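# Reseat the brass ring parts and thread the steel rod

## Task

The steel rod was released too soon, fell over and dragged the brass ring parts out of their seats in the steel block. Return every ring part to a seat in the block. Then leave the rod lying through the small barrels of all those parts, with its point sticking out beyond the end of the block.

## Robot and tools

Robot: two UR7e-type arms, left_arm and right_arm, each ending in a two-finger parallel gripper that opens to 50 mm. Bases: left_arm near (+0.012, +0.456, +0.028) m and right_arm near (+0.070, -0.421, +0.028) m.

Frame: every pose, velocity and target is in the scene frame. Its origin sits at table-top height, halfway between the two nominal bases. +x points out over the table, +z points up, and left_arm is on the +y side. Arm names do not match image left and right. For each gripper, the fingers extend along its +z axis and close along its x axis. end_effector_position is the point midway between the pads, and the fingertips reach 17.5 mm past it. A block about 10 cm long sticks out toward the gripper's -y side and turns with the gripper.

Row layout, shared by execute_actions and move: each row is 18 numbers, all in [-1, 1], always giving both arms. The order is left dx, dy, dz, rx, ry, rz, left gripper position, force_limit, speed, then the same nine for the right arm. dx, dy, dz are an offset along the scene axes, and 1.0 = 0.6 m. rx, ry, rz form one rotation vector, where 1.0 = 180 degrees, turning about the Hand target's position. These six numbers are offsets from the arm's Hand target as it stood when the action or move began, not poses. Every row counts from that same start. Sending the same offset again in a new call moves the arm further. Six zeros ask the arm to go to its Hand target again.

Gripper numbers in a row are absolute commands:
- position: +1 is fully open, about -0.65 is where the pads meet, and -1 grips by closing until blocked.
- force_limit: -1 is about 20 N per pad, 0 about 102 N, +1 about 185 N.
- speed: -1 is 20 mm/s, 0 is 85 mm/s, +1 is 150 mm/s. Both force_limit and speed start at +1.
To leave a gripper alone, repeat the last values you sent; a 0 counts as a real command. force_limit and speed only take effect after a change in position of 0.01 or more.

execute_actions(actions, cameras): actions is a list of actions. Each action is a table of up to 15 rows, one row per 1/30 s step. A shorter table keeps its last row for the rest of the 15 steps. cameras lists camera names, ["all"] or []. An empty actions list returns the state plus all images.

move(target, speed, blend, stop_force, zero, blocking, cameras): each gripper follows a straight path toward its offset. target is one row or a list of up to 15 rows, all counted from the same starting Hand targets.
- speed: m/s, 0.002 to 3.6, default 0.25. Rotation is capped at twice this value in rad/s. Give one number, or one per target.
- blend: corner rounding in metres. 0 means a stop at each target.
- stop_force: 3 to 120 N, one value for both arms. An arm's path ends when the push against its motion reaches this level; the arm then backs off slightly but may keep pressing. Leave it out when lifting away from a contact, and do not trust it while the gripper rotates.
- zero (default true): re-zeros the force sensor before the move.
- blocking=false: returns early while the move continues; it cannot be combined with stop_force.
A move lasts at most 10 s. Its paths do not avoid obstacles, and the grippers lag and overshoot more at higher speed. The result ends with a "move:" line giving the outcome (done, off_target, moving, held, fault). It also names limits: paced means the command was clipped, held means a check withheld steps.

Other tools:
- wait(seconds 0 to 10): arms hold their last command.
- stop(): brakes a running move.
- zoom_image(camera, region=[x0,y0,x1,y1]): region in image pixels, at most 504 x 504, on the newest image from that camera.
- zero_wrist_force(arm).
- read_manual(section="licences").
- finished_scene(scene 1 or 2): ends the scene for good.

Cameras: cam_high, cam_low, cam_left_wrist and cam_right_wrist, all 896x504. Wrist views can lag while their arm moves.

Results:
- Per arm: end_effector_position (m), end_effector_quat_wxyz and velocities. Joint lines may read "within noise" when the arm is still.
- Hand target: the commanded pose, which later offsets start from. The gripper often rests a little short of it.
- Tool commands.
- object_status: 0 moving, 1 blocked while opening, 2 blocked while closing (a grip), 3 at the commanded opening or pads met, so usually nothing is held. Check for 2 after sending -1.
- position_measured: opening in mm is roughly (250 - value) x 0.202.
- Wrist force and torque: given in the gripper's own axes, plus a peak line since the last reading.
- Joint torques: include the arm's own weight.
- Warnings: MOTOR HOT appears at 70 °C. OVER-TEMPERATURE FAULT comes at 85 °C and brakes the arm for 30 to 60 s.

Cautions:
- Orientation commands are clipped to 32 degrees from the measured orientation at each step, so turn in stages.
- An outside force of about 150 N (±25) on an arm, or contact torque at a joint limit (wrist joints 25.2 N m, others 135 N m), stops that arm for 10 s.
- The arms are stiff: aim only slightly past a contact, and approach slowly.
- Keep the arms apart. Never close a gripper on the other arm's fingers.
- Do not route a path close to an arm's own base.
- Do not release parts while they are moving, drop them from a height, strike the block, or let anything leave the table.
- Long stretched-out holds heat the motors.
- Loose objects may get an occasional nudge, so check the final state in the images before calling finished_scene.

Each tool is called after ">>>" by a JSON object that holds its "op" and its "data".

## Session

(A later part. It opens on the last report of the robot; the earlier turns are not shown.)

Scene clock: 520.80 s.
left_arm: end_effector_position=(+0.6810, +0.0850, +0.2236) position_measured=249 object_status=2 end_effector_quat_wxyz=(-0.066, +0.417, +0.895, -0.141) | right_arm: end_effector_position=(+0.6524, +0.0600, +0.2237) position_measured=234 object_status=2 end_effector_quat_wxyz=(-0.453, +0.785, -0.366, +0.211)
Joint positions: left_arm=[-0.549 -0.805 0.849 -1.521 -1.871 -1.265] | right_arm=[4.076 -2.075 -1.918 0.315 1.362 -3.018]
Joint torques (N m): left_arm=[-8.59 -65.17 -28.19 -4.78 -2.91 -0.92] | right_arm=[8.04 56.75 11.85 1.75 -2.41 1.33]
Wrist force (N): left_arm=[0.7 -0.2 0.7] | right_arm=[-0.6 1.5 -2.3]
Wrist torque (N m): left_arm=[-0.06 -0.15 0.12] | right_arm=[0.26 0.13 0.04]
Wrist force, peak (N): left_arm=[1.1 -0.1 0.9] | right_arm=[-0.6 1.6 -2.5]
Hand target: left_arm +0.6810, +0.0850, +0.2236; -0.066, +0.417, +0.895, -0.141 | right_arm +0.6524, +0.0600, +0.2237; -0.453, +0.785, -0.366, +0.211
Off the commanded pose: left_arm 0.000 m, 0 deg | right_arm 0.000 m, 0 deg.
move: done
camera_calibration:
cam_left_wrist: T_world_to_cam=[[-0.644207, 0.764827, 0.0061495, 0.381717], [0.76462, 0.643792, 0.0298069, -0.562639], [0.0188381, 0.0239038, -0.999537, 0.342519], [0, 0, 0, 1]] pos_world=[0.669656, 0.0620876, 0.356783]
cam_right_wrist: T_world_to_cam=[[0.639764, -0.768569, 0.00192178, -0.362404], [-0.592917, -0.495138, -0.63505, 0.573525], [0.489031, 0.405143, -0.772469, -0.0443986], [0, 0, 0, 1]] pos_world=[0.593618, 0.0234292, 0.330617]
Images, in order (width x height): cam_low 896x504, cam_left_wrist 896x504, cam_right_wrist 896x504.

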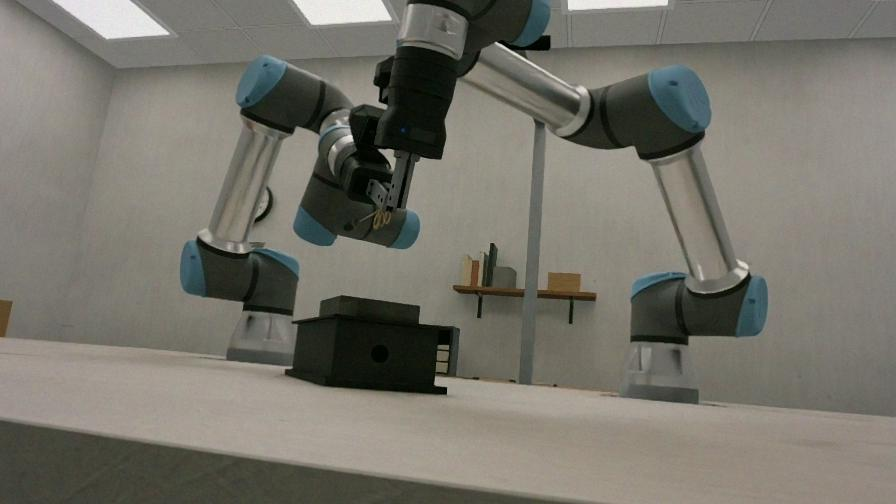

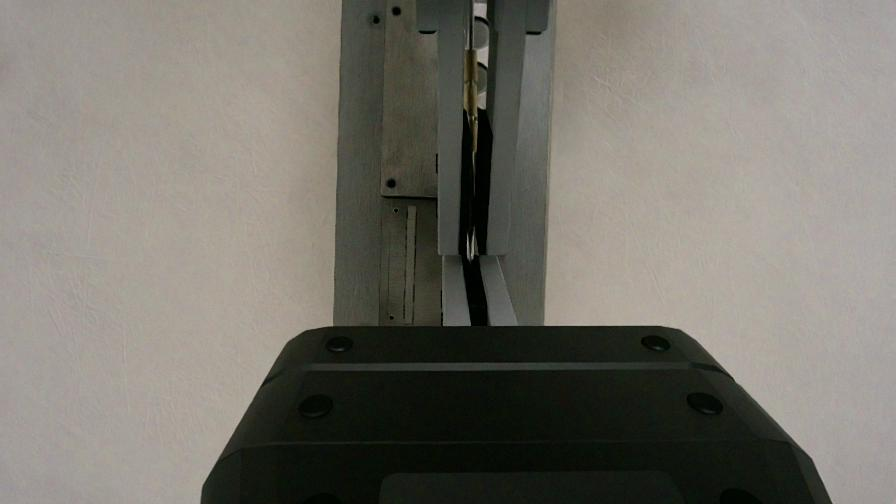

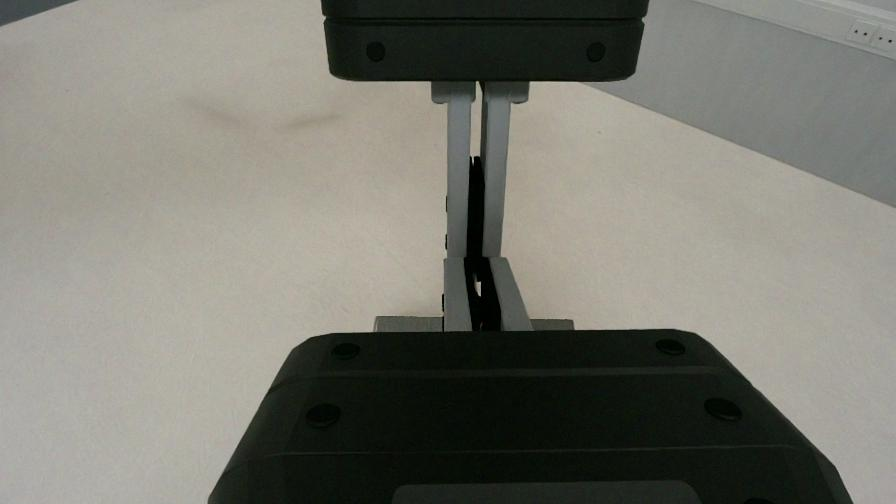

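>>> {"op": "move", "data": {"target": [[0,0,0,0,0,0,-1,-0.2,-0.8,-0.0357,-0.03,0,0,0,0,-1,-0.85,-1],[0,0,0,0,0,0,-1,-0.2,-0.8,-0.0357,-0.03,0,0,0,0,-0.1,-0.85,0.5],[0,0,0,0,0,0,-1,-0.2,-0.8,-0.0357,-0.03,0.04,0,0,0,-0.1,-0.85,0.5]], "speed": [0.05,0.05,0.1], "cameras": ["cam_low","cam_right_wrist","cam_left_wrist"]}}

>>> {"op": "zoom_image", "data": {"camera": "cam_left_wrist", "region": [380, 0, 580, 270]}}

Scene clock: 533.80 s.
left_arm: end_effector_position=(+0.6810, +0.0850, +0.2236) position_measured=249 object_status=2 end_effector_quat_wxyz=(-0.066, +0.417, +0.895, -0.141) | right_arm: end_effector_position=(+0.6310, +0.0420, +0.2479) position_measured=167 object_status=3 end_effector_quat_wxyz=(-0.453, +0.785, -0.366, +0.211)
Joint positions: left_arm=[-0.549 -0.805 0.849 -1.521 -1.871 -1.265] | right_arm=[4.089 -1.98 -1.989 0.289 1.35 -3.01]
Joint torques (N m): left_arm=[-8.33 -62.57 -34.6 -4.09 -2.93 -0.91] | right_arm=[-11.41 27.45 12.68 6.02 2.06 -0.2]
Wrist force (N): left_arm=[0.8 -0.2 0.6] | right_arm=[-0.5 1.7 -2.3]
Wrist torque (N m): left_arm=[-0.06 -0.16 0.11] | right_arm=[0.30 0.11 -0.04]
Wrist force, peak (N): left_arm=[0.2 -1.0 2.5] | right_arm=[-0.4 3.4 -1.6]
Hand target: left_arm +0.6810, +0.0850, +0.2236; -0.066, +0.417, +0.895, -0.141 | right_arm +0.6310, +0.0420, +0.2477; -0.453, +0.785, -0.366, +0.211
Off the commanded pose: left_arm 0.000 m, 0 deg | right_arm 0.000 m, 0 deg.
move: done
camera_calibration:
cam_left_wrist: T_world_to_cam=[[-0.644207, 0.764827, 0.0061495, 0.381717], [0.76462, 0.643792, 0.0298069, -0.562639], [0.0188381, 0.0239038, -0.999537, 0.342519], [0, 0, 0, 1]] pos_world=[0.669656, 0.0620876, 0.356783]
cam_right_wrist: T_world_to_cam=[[0.639838, -0.768507, 0.00188586, -0.36256], [-0.592744, -0.495062, -0.63527, 0.567214], [0.489143, 0.405352, -0.772288, -0.0080282], [0, 0, 0, 1]] pos_world=[0.572119, 0.00543018, 0.354818]
Images, in order (width x height): cam_low 896x504, cam_left_wrist 896x504, cam_right_wrist 896x504.

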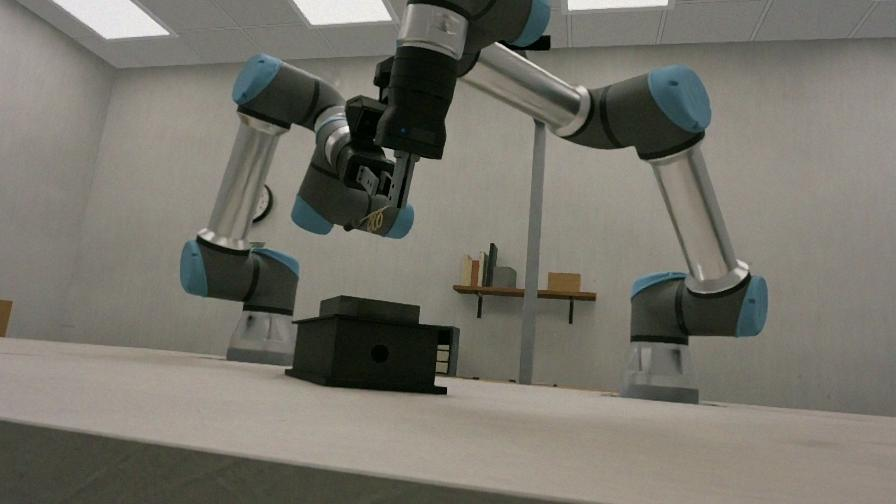

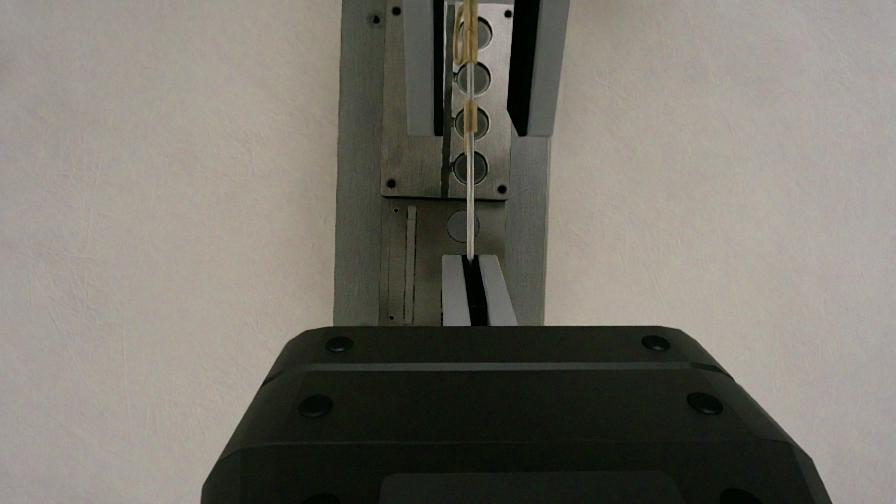

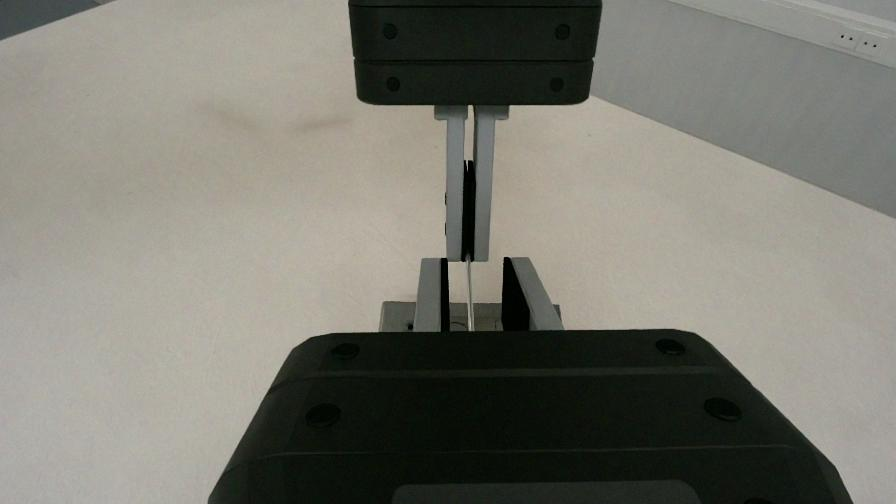

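Scaled by 1.867.

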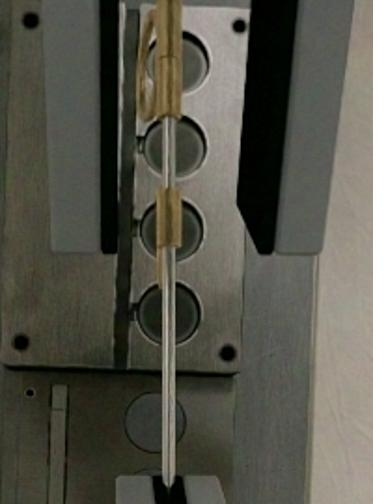

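>>> {"op": "move", "data": {"target": [[0,0,0,0,0,0,-1,-0.2,-0.8,-0.02387,-0.02004,0,-0.0357,0.0426,0,-0.1,-0.85,0.5],[0,0,0,0,0,0,-1,-0.2,-0.8,-0.02387,-0.02004,-0.038,-0.0357,0.0426,0,-0.1,-0.85,0.5],[0,0,0,0,0,0,-1,-0.2,-0.8,-0.02387,-0.02004,-0.038,-0.0357,0.0426,0,-1,-0.85,-1]], "speed": [0.1,0.1,0.05], "blend": [0.005,0,0], "cameras": ["cam_low","cam_right_wrist","cam_left_wrist"]}}

>>> {"op": "zoom_image", "data": {"camera": "cam_low", "region": [340, 165, 420, 245]}}

>>> {"op": "zoom_image", "data": {"camera": "cam_left_wrist", "region": [380, 0, 580, 270]}}

Scene clock: 555.07 s.
left_arm: end_effector_position=(+0.6810, +0.0850, +0.2236) position_measured=249 object_status=2 end_effector_quat_wxyz=(-0.066, +0.417, +0.895, -0.141) | right_arm: end_effector_position=(+0.6167, +0.0300, +0.2250) position_measured=233 object_status=2 end_effector_quat_wxyz=(-0.383, +0.821, -0.383, +0.178)
Joint positions: left_arm=[-0.549 -0.805 0.849 -1.521 -1.871 -1.265] | right_arm=[4.086 -1.923 -1.99 0.056 1.378 -2.976]
Joint torques (N m): left_arm=[-7.09 -60.02 -36.68 -3.63 -2.77 -0.97] | right_arm=[8.06 34.64 17.72 6.46 -2.52 -1.55]
Wrist force (N): left_arm=[0.7 0.0 1.0] | right_arm=[-0.2 1.2 -1.7]
Wrist torque (N m): left_arm=[-0.06 -0.18 0.11] | right_arm=[0.21 0.03 -0.03]
Wrist force, peak (N): left_arm=[1.1 -0.5 0.8] | right_arm=[-0.3 1.7 -2.6]
Hand target: left_arm +0.6810, +0.0850, +0.2236; -0.066, +0.417, +0.895, -0.141 | right_arm +0.6167, +0.0300, +0.2249; -0.383, +0.821, -0.383, +0.178
Off the commanded pose: left_arm 0.000 m, 0 deg | right_arm 0.000 m, 0 deg.
move: done
camera_calibration:
cam_left_wrist: T_world_to_cam=[[-0.644207, 0.764827, 0.0061495, 0.381717], [0.76462, 0.643792, 0.0298069, -0.562639], [0.0188381, 0.0239038, -0.999537, 0.342519], [0, 0, 0, 1]] pos_world=[0.669656, 0.0620876, 0.356783]
cam_right_wrist: T_world_to_cam=[[0.64009, -0.768296, 0.00243358, -0.362857], [-0.668471, -0.558478, -0.491171, 0.554367], [0.378724, 0.312766, -0.87106, 0.0791646], [0, 0, 0, 1]] pos_world=[0.572858, 0.00605962, 0.342129]
Images, in order (width x height): cam_low 896x504, cam_left_wrist 896x504, cam_right_wrist 896x504.

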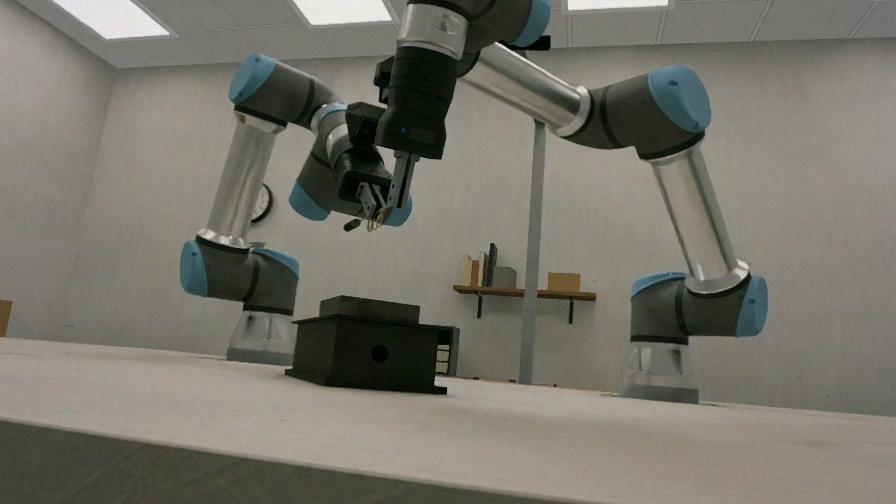

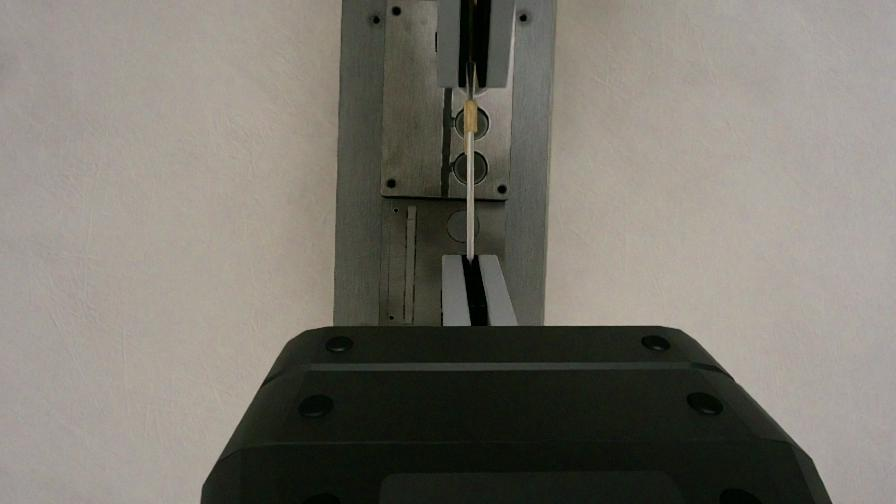

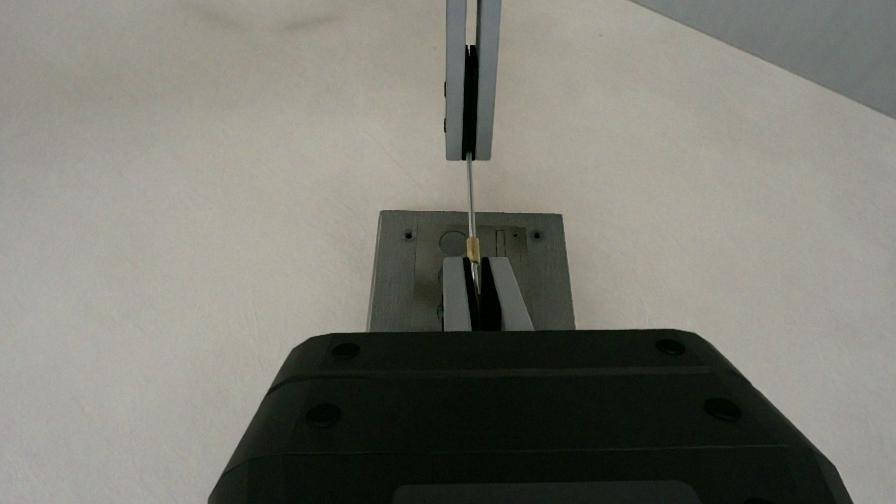

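Scaled by 6.300.

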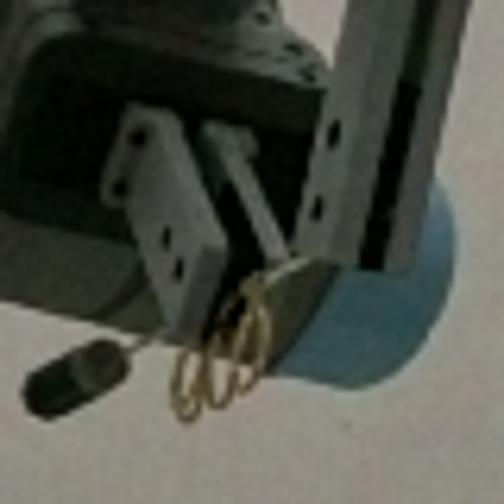

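Scaled by 1.867.

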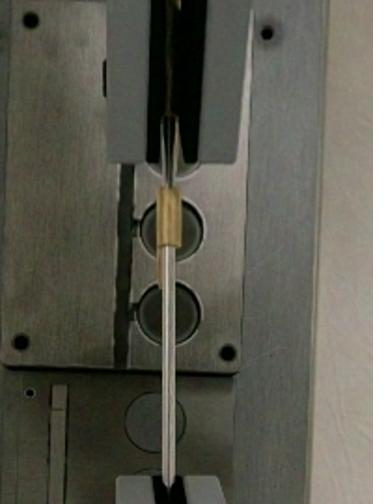

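>>> {"op": "move", "data": {"target": [[0,0,0,0,0,0,-1,-0.2,-0.8,-0.00435,-0.00364,0,0,0,0,-1,-0.85,-1],[0,0,0,0,0,0,-1,-0.2,-0.8,-0.00435,-0.00364,0,0,0,0,-0.1,-0.85,0.5],[0,0,0,0,0,0,-1,-0.2,-0.8,-0.08,-0.067,0.08,0,0,0,-0.1,-0.85,0.5]], "speed": [0.04,0.05,0.12], "cameras": ["cam_low","cam_right_wrist","cam_left_wrist"]}}

>>> {"op": "zoom_image", "data": {"camera": "cam_right_wrist", "region": [380, 80, 580, 340]}}

>>> {"op": "zoom_image", "data": {"camera": "cam_left_wrist", "region": [380, 0, 580, 270]}}

Scene clock: 563.77 s.
left_arm: end_effector_position=(+0.6810, +0.0850, +0.2236) position_measured=249 object_status=2 end_effector_quat_wxyz=(-0.066, +0.417, +0.895, -0.141) | right_arm: end_effector_position=(+0.5687, -0.0101, +0.2729) position_measured=167 object_status=3 end_effector_quat_wxyz=(-0.383, +0.821, -0.383, +0.178)
Joint positions: left_arm=[-0.549 -0.805 0.849 -1.521 -1.871 -1.265] | right_arm=[4.122 -1.707 -2.116 -0.038 1.351 -2.952]
Joint torques (N m): left_arm=[-6.58 -56.84 -36.67 -2.94 -2.84 -0.87] | right_arm=[-12.72 40.01 18.97 4.57 2.12 -1.57]
Wrist force (N): left_arm=[0.8 -0.2 0.8] | right_arm=[0.0 1.1 -1.6]
Wrist torque (N m): left_arm=[-0.07 -0.15 0.11] | right_arm=[0.19 0.04 -0.03]
Wrist force, peak (N): left_arm=[0.3 -0.7 1.5] | right_arm=[-0.2 1.3 -3.7]
Hand target: left_arm +0.6810, +0.0850, +0.2236; -0.066, +0.417, +0.895, -0.141 | right_arm +0.5687, -0.0102, +0.2729; -0.383, +0.821, -0.383, +0.178
Off the commanded pose: left_arm 0.000 m, 0 deg | right_arm 0.000 m, 0 deg.
move: done
camera_calibration:
cam_left_wrist: T_world_to_cam=[[-0.644207, 0.764827, 0.0061495, 0.381717], [0.76462, 0.643792, 0.0298069, -0.562639], [0.0188381, 0.0239038, -0.999537, 0.342519], [0, 0, 0, 1]] pos_world=[0.669656, 0.0620876, 0.356783]
cam_right_wrist: T_world_to_cam=[[0.640213, -0.768194, 0.00243744, -0.363121], [-0.66836, -0.55857, -0.491218, 0.523418], [0.378712, 0.312855, -0.871033, 0.151695], [0, 0, 0, 1]] pos_world=[0.524858, -0.0340402, 0.390129]
Images, in order (width x height): cam_low 896x504, cam_left_wrist 896x504, cam_right_wrist 896x504.

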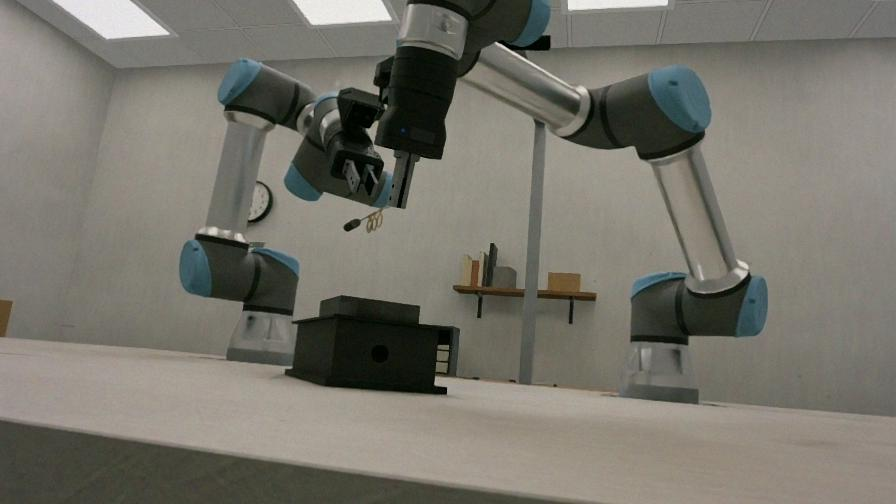

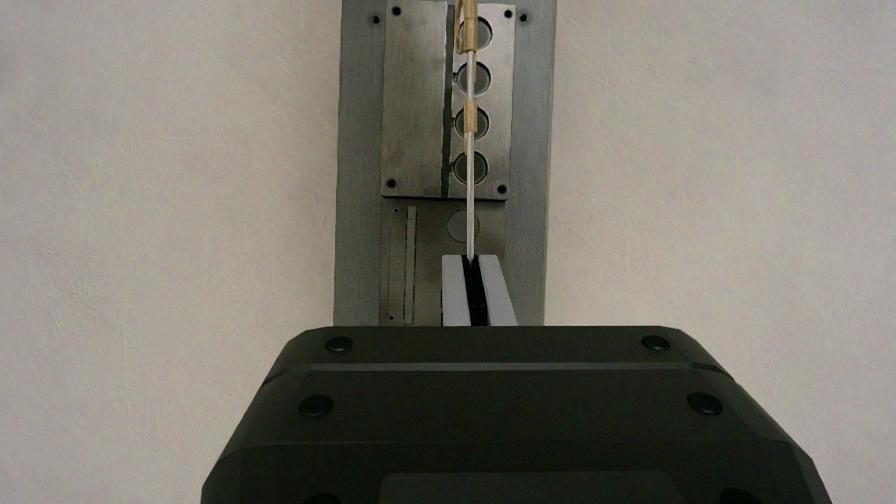

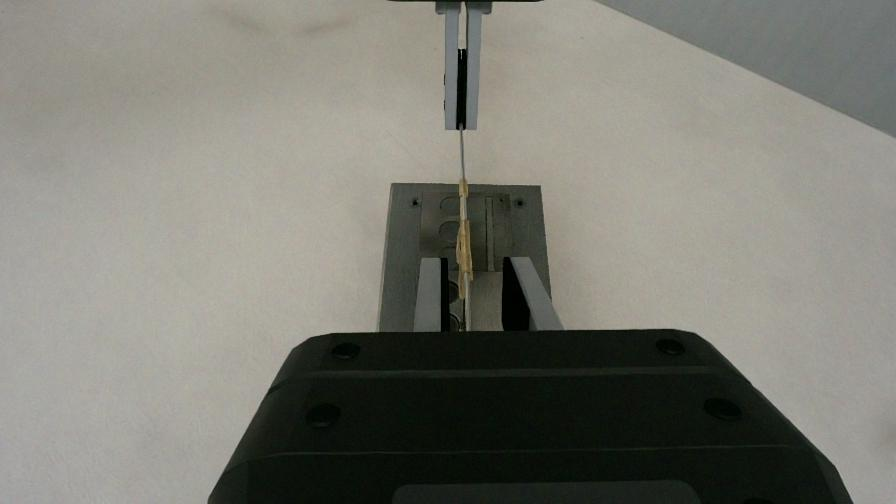

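Scaled by 1.938.

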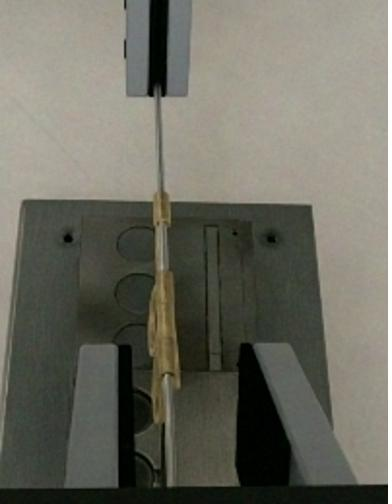

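Scaled by 1.867.

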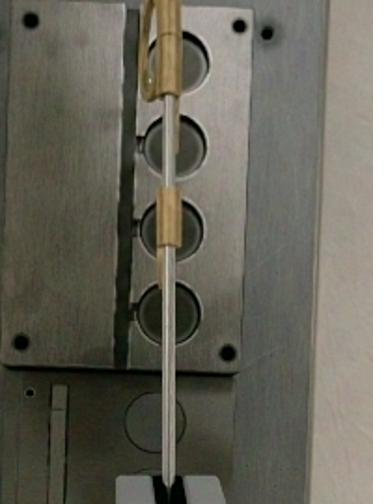

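>>> {"op": "move", "data": {"target": [[0,0,0,0,0,0,-1,-0.2,-0.8,0.0615,0.0532,0,0,0,0,-0.1,-0.85,0.5],[0,0,0,0,0,0,-1,-0.2,-0.8,0.0615,0.0532,-0.0797,0,0,0,-0.1,-0.85,0.5],[0,0,0,0,0,0,-1,-0.2,-0.8,0.0615,0.0532,-0.0797,0,0,0,-1,-0.85,-1]], "speed": [0.12,0.12,0.05], "blend": [0.01,0,0], "cameras": ["cam_low","cam_left_wrist"]}}

>>> {"op": "zoom_image", "data": {"camera": "cam_low", "region": [340, 165, 420, 245]}}

>>> {"op": "zoom_image", "data": {"camera": "cam_left_wrist", "region": [380, 0, 580, 270]}}

Scene clock: 601.60 s.
left_arm: end_effector_position=(+0.6810, +0.0850, +0.2236) position_measured=249 object_status=2 end_effector_quat_wxyz=(-0.066, +0.417, +0.895, -0.141) | right_arm: end_effector_position=(+0.6056, +0.0217, +0.2251) position_measured=233 object_status=2 end_effector_quat_wxyz=(-0.383, +0.821, -0.383, +0.178)
Joint positions: left_arm=[-0.549 -0.805 0.849 -1.521 -1.871 -1.265] | right_arm=[4.094 -1.895 -2.03 0.068 1.372 -2.97]
Joint torques (N m): left_arm=[-6.13 -55.45 -36.43 -2.39 -2.78 -0.88] | right_arm=[10.44 28.15 14.65 6.32 -1.76 -1.29]
Wrist force (N): left_arm=[2.1 0.1 0.8] | right_arm=[1.0 1.2 -1.5]
Wrist torque (N m): left_arm=[-0.03 -0.13 0.22] | right_arm=[0.19 0.08 0.04]
Wrist force, peak (N): left_arm=[2.3 0.0 0.8] | right_arm=[-0.2 3.0 -3.0]
Hand target: left_arm +0.6810, +0.0850, +0.2236; -0.066, +0.417, +0.895, -0.141 | right_arm +0.6056, +0.0217, +0.2251; -0.383, +0.821, -0.383, +0.178
Off the commanded pose: left_arm 0.000 m, 0 deg | right_arm 0.000 m, 0 deg.
move: done
camera_calibration:
cam_left_wrist: T_world_to_cam=[[-0.644207, 0.764827, 0.0061495, 0.381717], [0.76462, 0.643792, 0.0298069, -0.562639], [0.0188381, 0.0239038, -0.999537, 0.342519], [0, 0, 0, 1]] pos_world=[0.669656, 0.0620876, 0.356783]
Images, in order (width x height): cam_low 896x504, cam_left_wrist 896x504.

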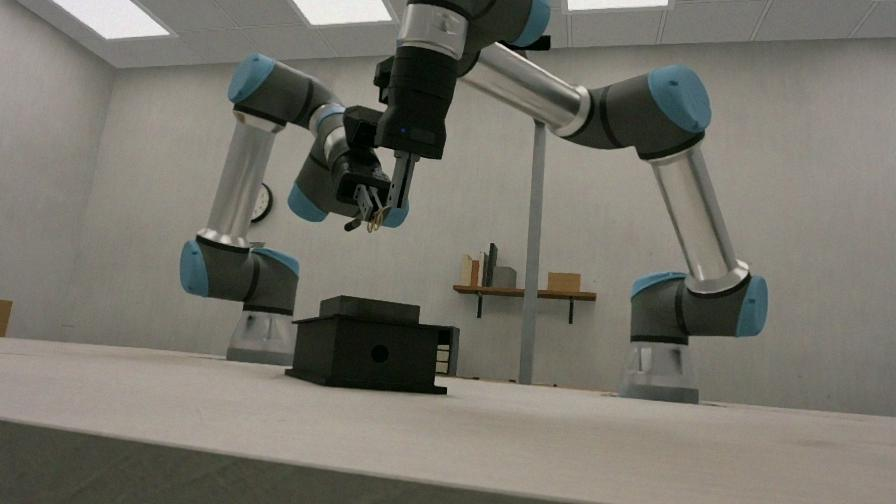

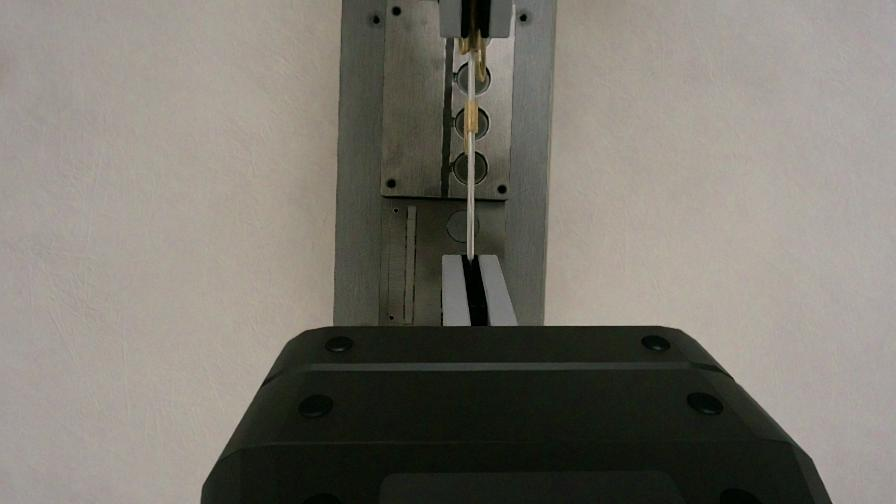

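Scaled by 6.300.

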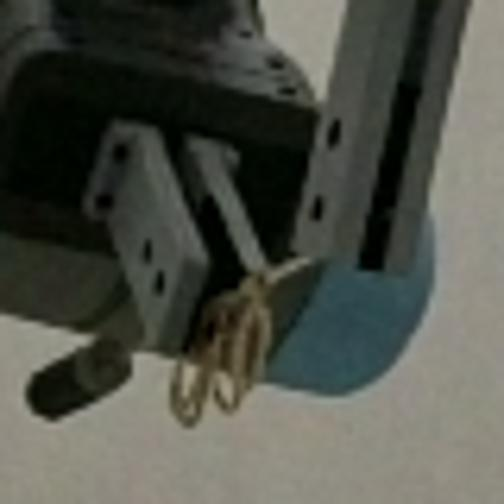

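Scaled by 1.867.

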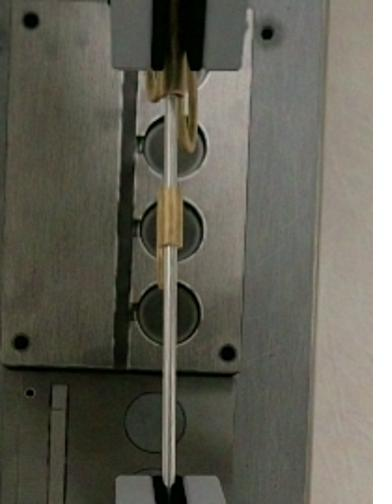

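>>> {"op": "move", "data": {"target": [[0,0,0,0,0,0,-1,-0.2,-0.8,-0.01851,-0.01554,0,0,0,0,-1,-0.85,-1],[0,0,0,0,0,0,-1,-0.2,-0.8,-0.01851,-0.01554,0,0,0,0,-0.1,-0.85,-0.5],[0,0,0,0,0,0,-1,-0.2,-0.8,-0.0309,-0.02593,0,0,0,0,-0.1,-0.85,-0.5],[0,0,0,0,0,0,-1,-0.2,-0.8,-0.0309,-0.02593,0,0,0,0,-1,-0.85,-1]], "speed": 0.05, "cameras": ["cam_low","cam_left_wrist"]}}

>>> {"op": "zoom_image", "data": {"camera": "cam_low", "region": [340, 165, 420, 245]}}

>>> {"op": "zoom_image", "data": {"camera": "cam_left_wrist", "region": [380, 0, 580, 270]}}

Scene clock: 622.63 s.
left_arm: end_effector_position=(+0.6810, +0.0850, +0.2236) position_measured=249 object_status=2 end_effector_quat_wxyz=(-0.066, +0.417, +0.895, -0.141) | right_arm: end_effector_position=(+0.5870, +0.0061, +0.2251) position_measured=234 object_status=2 end_effector_quat_wxyz=(-0.383, +0.821, -0.383, +0.178)
Joint positions: left_arm=[-0.549 -0.805 0.849 -1.521 -1.871 -1.265] | right_arm=[4.108 -1.848 -2.099 0.088 1.361 -2.961]
Joint torques (N m): left_arm=[-5.03 -51.68 -36.08 -2.2 -2.65 -0.81] | right_arm=[-10.92 22.03 26.38 2.03 2.23 -1.25]
Wrist force (N): left_arm=[1.7 -0.2 0.7] | right_arm=[0.7 1.1 -1.4]
Wrist torque (N m): left_arm=[-0.06 -0.09 0.22] | right_arm=[0.18 0.12 -0.04]
Wrist force, peak (N): left_arm=[2.3 -1.2 1.6] | right_arm=[0.6 1.6 -1.9]
Hand target: left_arm +0.6810, +0.0850, +0.2236; -0.066, +0.417, +0.895, -0.141 | right_arm +0.5871, +0.0061, +0.2251; -0.383, +0.821, -0.383, +0.178
Off the commanded pose: left_arm 0.000 m, 0 deg | right_arm 0.000 m, 0 deg.
move: done
camera_calibration:
cam_left_wrist: T_world_to_cam=[[-0.644207, 0.764827, 0.0061495, 0.381717], [0.76462, 0.643792, 0.0298069, -0.562639], [0.0188381, 0.0239038, -0.999537, 0.342519], [0, 0, 0, 1]] pos_world=[0.669656, 0.0620876, 0.356783]
Images, in order (width x height): cam_low 896x504, cam_left_wrist 896x504.

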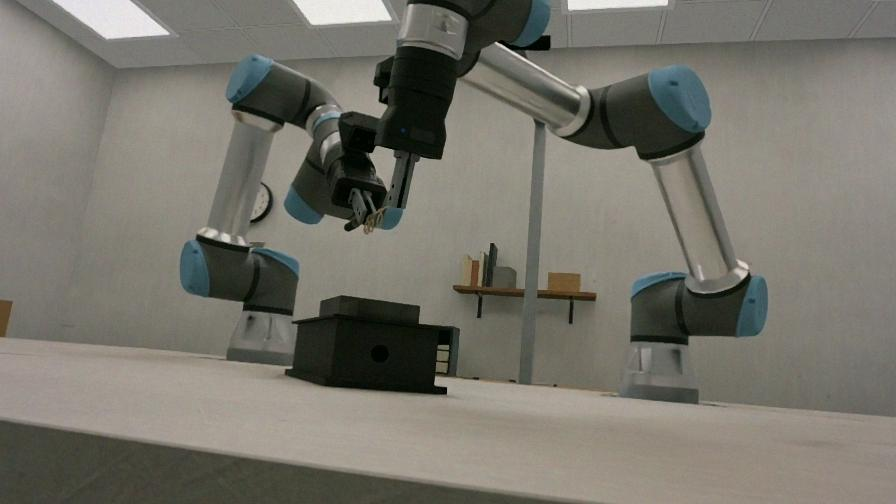

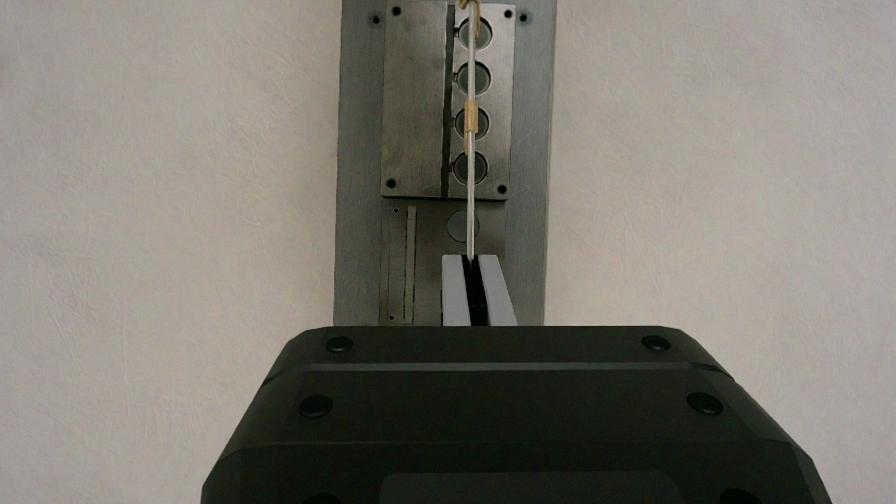

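Scaled by 6.300.

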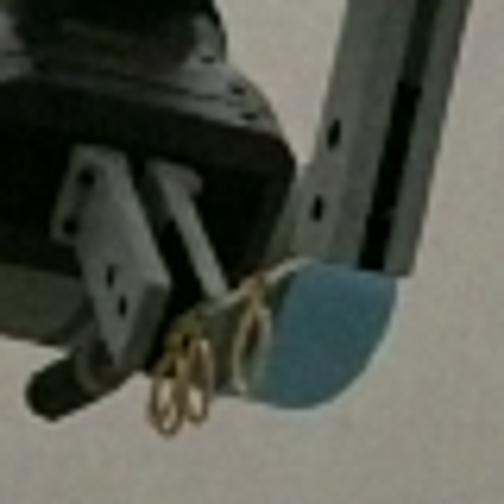

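Scaled by 1.867.

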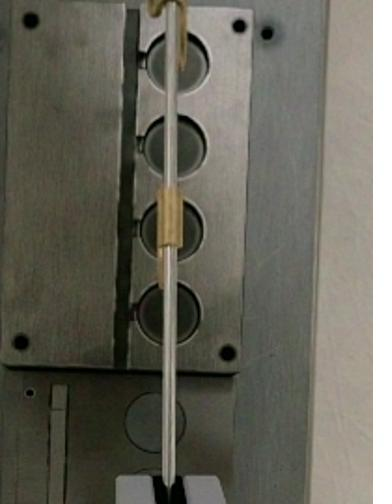

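>>> {"op": "move", "data": {"target": [[0,0,0,0,0,0,-1,-0.2,-0.8,0,0,0,0,0,0,-0.1,-0.85,0.5],[0,0,0,0,0,0,-1,-0.2,-0.8,-0.0638,-0.0536,0.08,0,0,0,-0.1,-0.85,0.5]], "speed": [0.05,0.12], "cameras": ["cam_low","cam_right_wrist"]}}

>>> {"op": "zoom_image", "data": {"camera": "cam_low", "region": [340, 165, 420, 245]}}

>>> {"op": "zoom_image", "data": {"camera": "cam_right_wrist", "region": [400, 80, 540, 340]}}

Scene clock: 630.37 s.
left_arm: end_effector_position=(+0.6810, +0.0850, +0.2236) position_measured=249 object_status=2 end_effector_quat_wxyz=(-0.066, +0.417, +0.895, -0.141) | right_arm: end_effector_position=(+0.5487, -0.0259, +0.2731) position_measured=167 object_status=3 end_effector_quat_wxyz=(-0.383, +0.821, -0.383, +0.178)
Joint positions: left_arm=[-0.549 -0.805 0.849 -1.521 -1.871 -1.265] | right_arm=[4.142 -1.648 -2.183 -0.033 1.336 -2.938]
Joint torques (N m): left_arm=[-4.59 -49.92 -36.16 -2.69 -2.65 -0.84] | right_arm=[-12.91 37.78 22.28 3.8 2.2 -1.45]
Wrist force (N): left_arm=[0.8 -0.2 0.9] | right_arm=[-0.1 1.1 -1.5]
Wrist torque (N m): left_arm=[-0.07 -0.16 0.12] | right_arm=[0.18 0.05 -0.02]
Wrist force, peak (N): left_arm=[2.1 0.0 0.9] | right_arm=[-0.1 1.0 -3.5]
Hand target: left_arm +0.6810, +0.0850, +0.2236; -0.066, +0.417, +0.895, -0.141 | right_arm +0.5488, -0.0260, +0.2731; -0.383, +0.821, -0.383, +0.178
Off the commanded pose: left_arm 0.000 m, 0 deg | right_arm 0.000 m, 0 deg.
move: done
camera_calibration:
cam_right_wrist: T_world_to_cam=[[0.640213, -0.768194, 0.00243744, -0.362519], [-0.66836, -0.55857, -0.491218, 0.501342], [0.378712, 0.312855, -0.871033, 0.164262], [0, 0, 0, 1]] pos_world=[0.504958, -0.0498402, 0.390229]
Images, in order (width x height): cam_low 896x504, cam_right_wrist 896x504.

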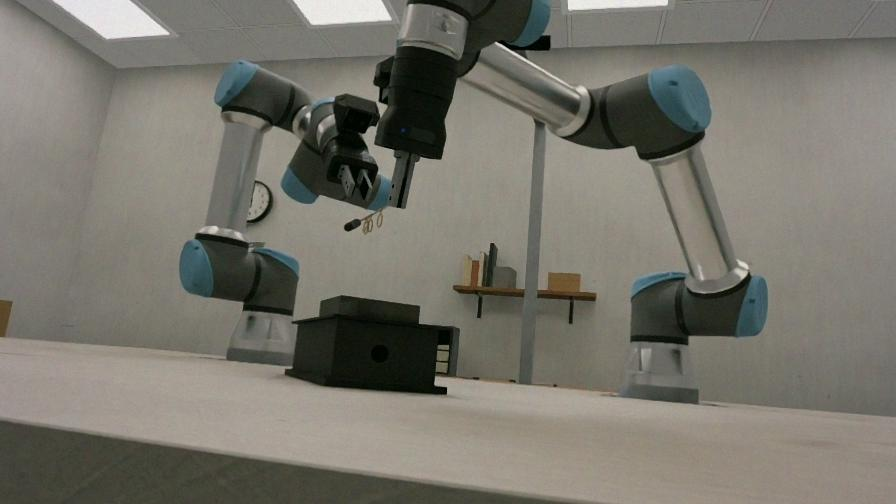

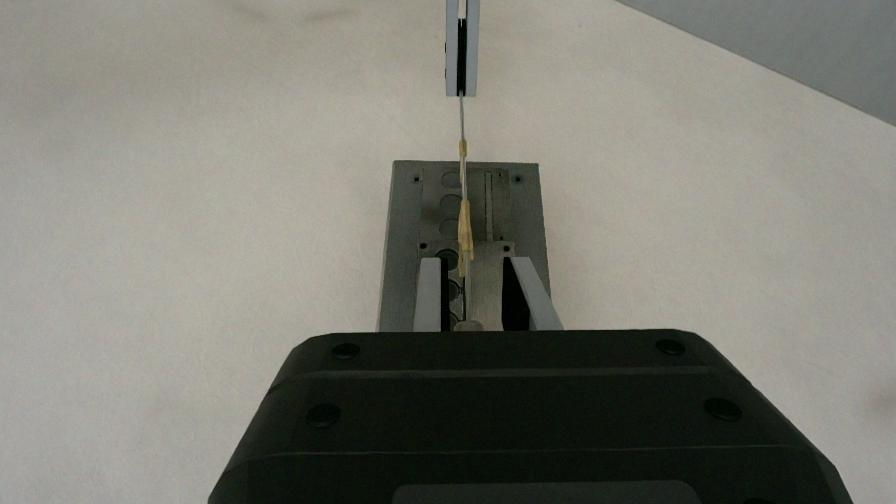

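Scaled by 6.300.

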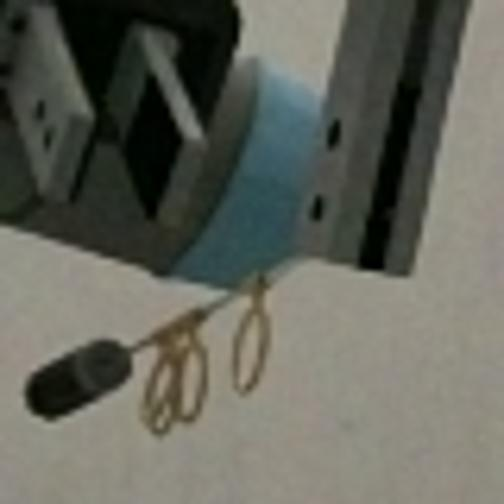

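Scaled by 1.938.

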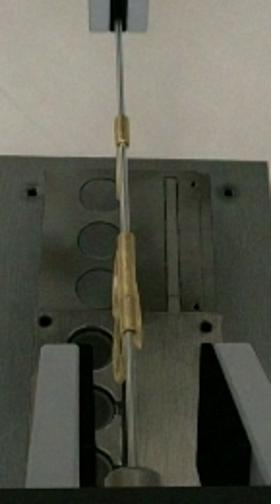

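>>> {"op": "move", "data": {"target": [[0,0,0,0,0,0,-1,-0.2,-0.8,0.0638,0.0536,0,0,0,0,-0.1,-0.85,0.5],[0,0,0,0,0,0,-1,-0.2,-0.8,0.0638,0.0536,-0.0799,0,0,0,-0.1,-0.85,0.5],[0,0,0,0,0,0,-1,-0.2,-0.8,0.0638,0.0536,-0.0799,0,0,0,-1,-0.85,-1],[0,0,0,0,0,0,-1,-0.2,-0.8,0.045,0.0379,-0.0799,0,0,0,-1,-0.85,-1]], "speed": [0.12,0.12,0.05,0.04], "blend": [0.01,0,0,0], "cameras": ["cam_low","cam_left_wrist"]}}

>>> {"op": "zoom_image", "data": {"camera": "cam_low", "region": [340, 165, 420, 245]}}

>>> {"op": "zoom_image", "data": {"camera": "cam_left_wrist", "region": [380, 0, 580, 270]}}

Scene clock: 658.60 s.
left_arm: end_effector_position=(+0.6810, +0.0850, +0.2236) position_measured=249 object_status=2 end_effector_quat_wxyz=(-0.066, +0.417, +0.895, -0.141) | right_arm: end_effector_position=(+0.5757, -0.0033, +0.2253) position_measured=234 object_status=2 end_effector_quat_wxyz=(-0.383, +0.821, -0.383, +0.178) end_effector_velocity=(+0.002, +0.002, +0.001) end_effector_angular_velocity=(+0.003, -0.002, +0.000)
Joint positions: left_arm=[-0.549 -0.805 0.849 -1.521 -1.871 -1.265] | right_arm=[4.118 -1.818 -2.14 0.098 1.354 -2.955]
Joint velocities: left_arm=[within noise] | right_arm=[0 -0.004 0.007 0.001 0 0]
Joint torques (N m): left_arm=[-4.19 -48.03 -36.27 -3.53 -2.68 -0.9] | right_arm=[-7.13 20.19 26.52 3.15 -0.5 -0.25]
Wrist force (N): left_arm=[1.7 0.4 0.6] | right_arm=[0.8 1.6 -2.1]
Wrist torque (N m): left_arm=[-0.08 -0.12 0.22] | right_arm=[0.19 0.07 -0.04]
Wrist force, peak (N): left_arm=[1.6 -0.8 1.5] | right_arm=[-0.1 3.1 -3.0]
Hand target: left_arm +0.6810, +0.0850, +0.2236; -0.066, +0.417, +0.895, -0.141 | right_arm +0.5758, -0.0033, +0.2252; -0.383, +0.821, -0.383, +0.178
Off the commanded pose: left_arm 0.000 m, 0 deg | right_arm 0.000 m, 0 deg.
move: done
camera_calibration:
cam_left_wrist: T_world_to_cam=[[-0.644207, 0.764827, 0.0061495, 0.381717], [0.76462, 0.643792, 0.0298069, -0.562639], [0.0188381, 0.0239038, -0.999537, 0.342519], [0, 0, 0, 1]] pos_world=[0.669656, 0.0620876, 0.356783]
Images, in order (width x height): cam_low 896x504, cam_left_wrist 896x504.

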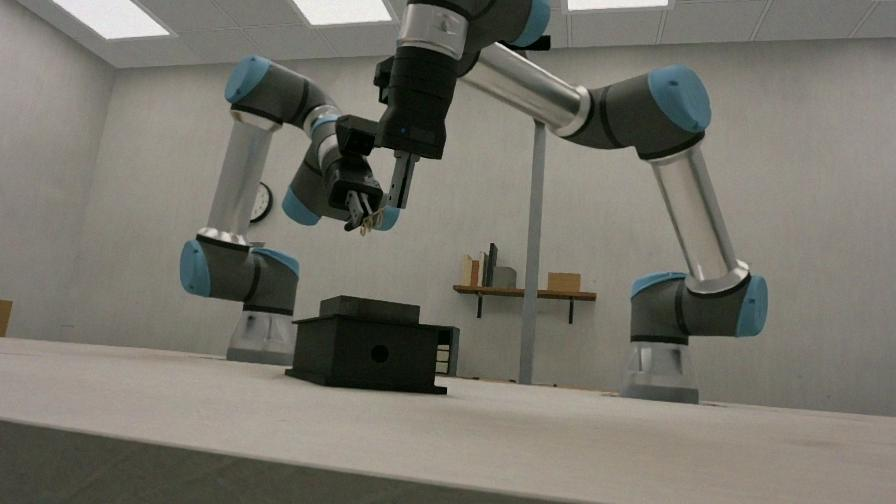

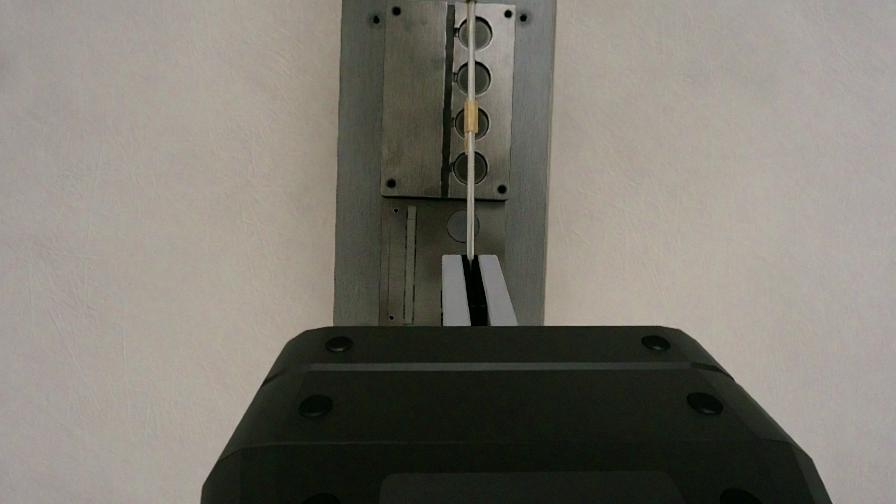

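Scaled by 6.300.

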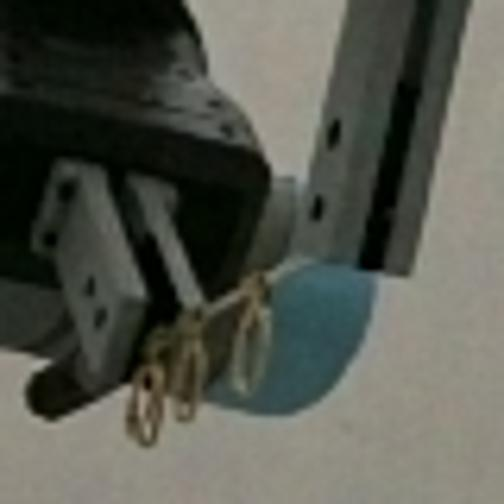

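Scaled by 1.867.

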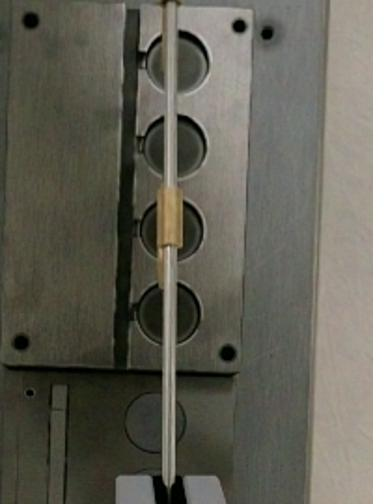

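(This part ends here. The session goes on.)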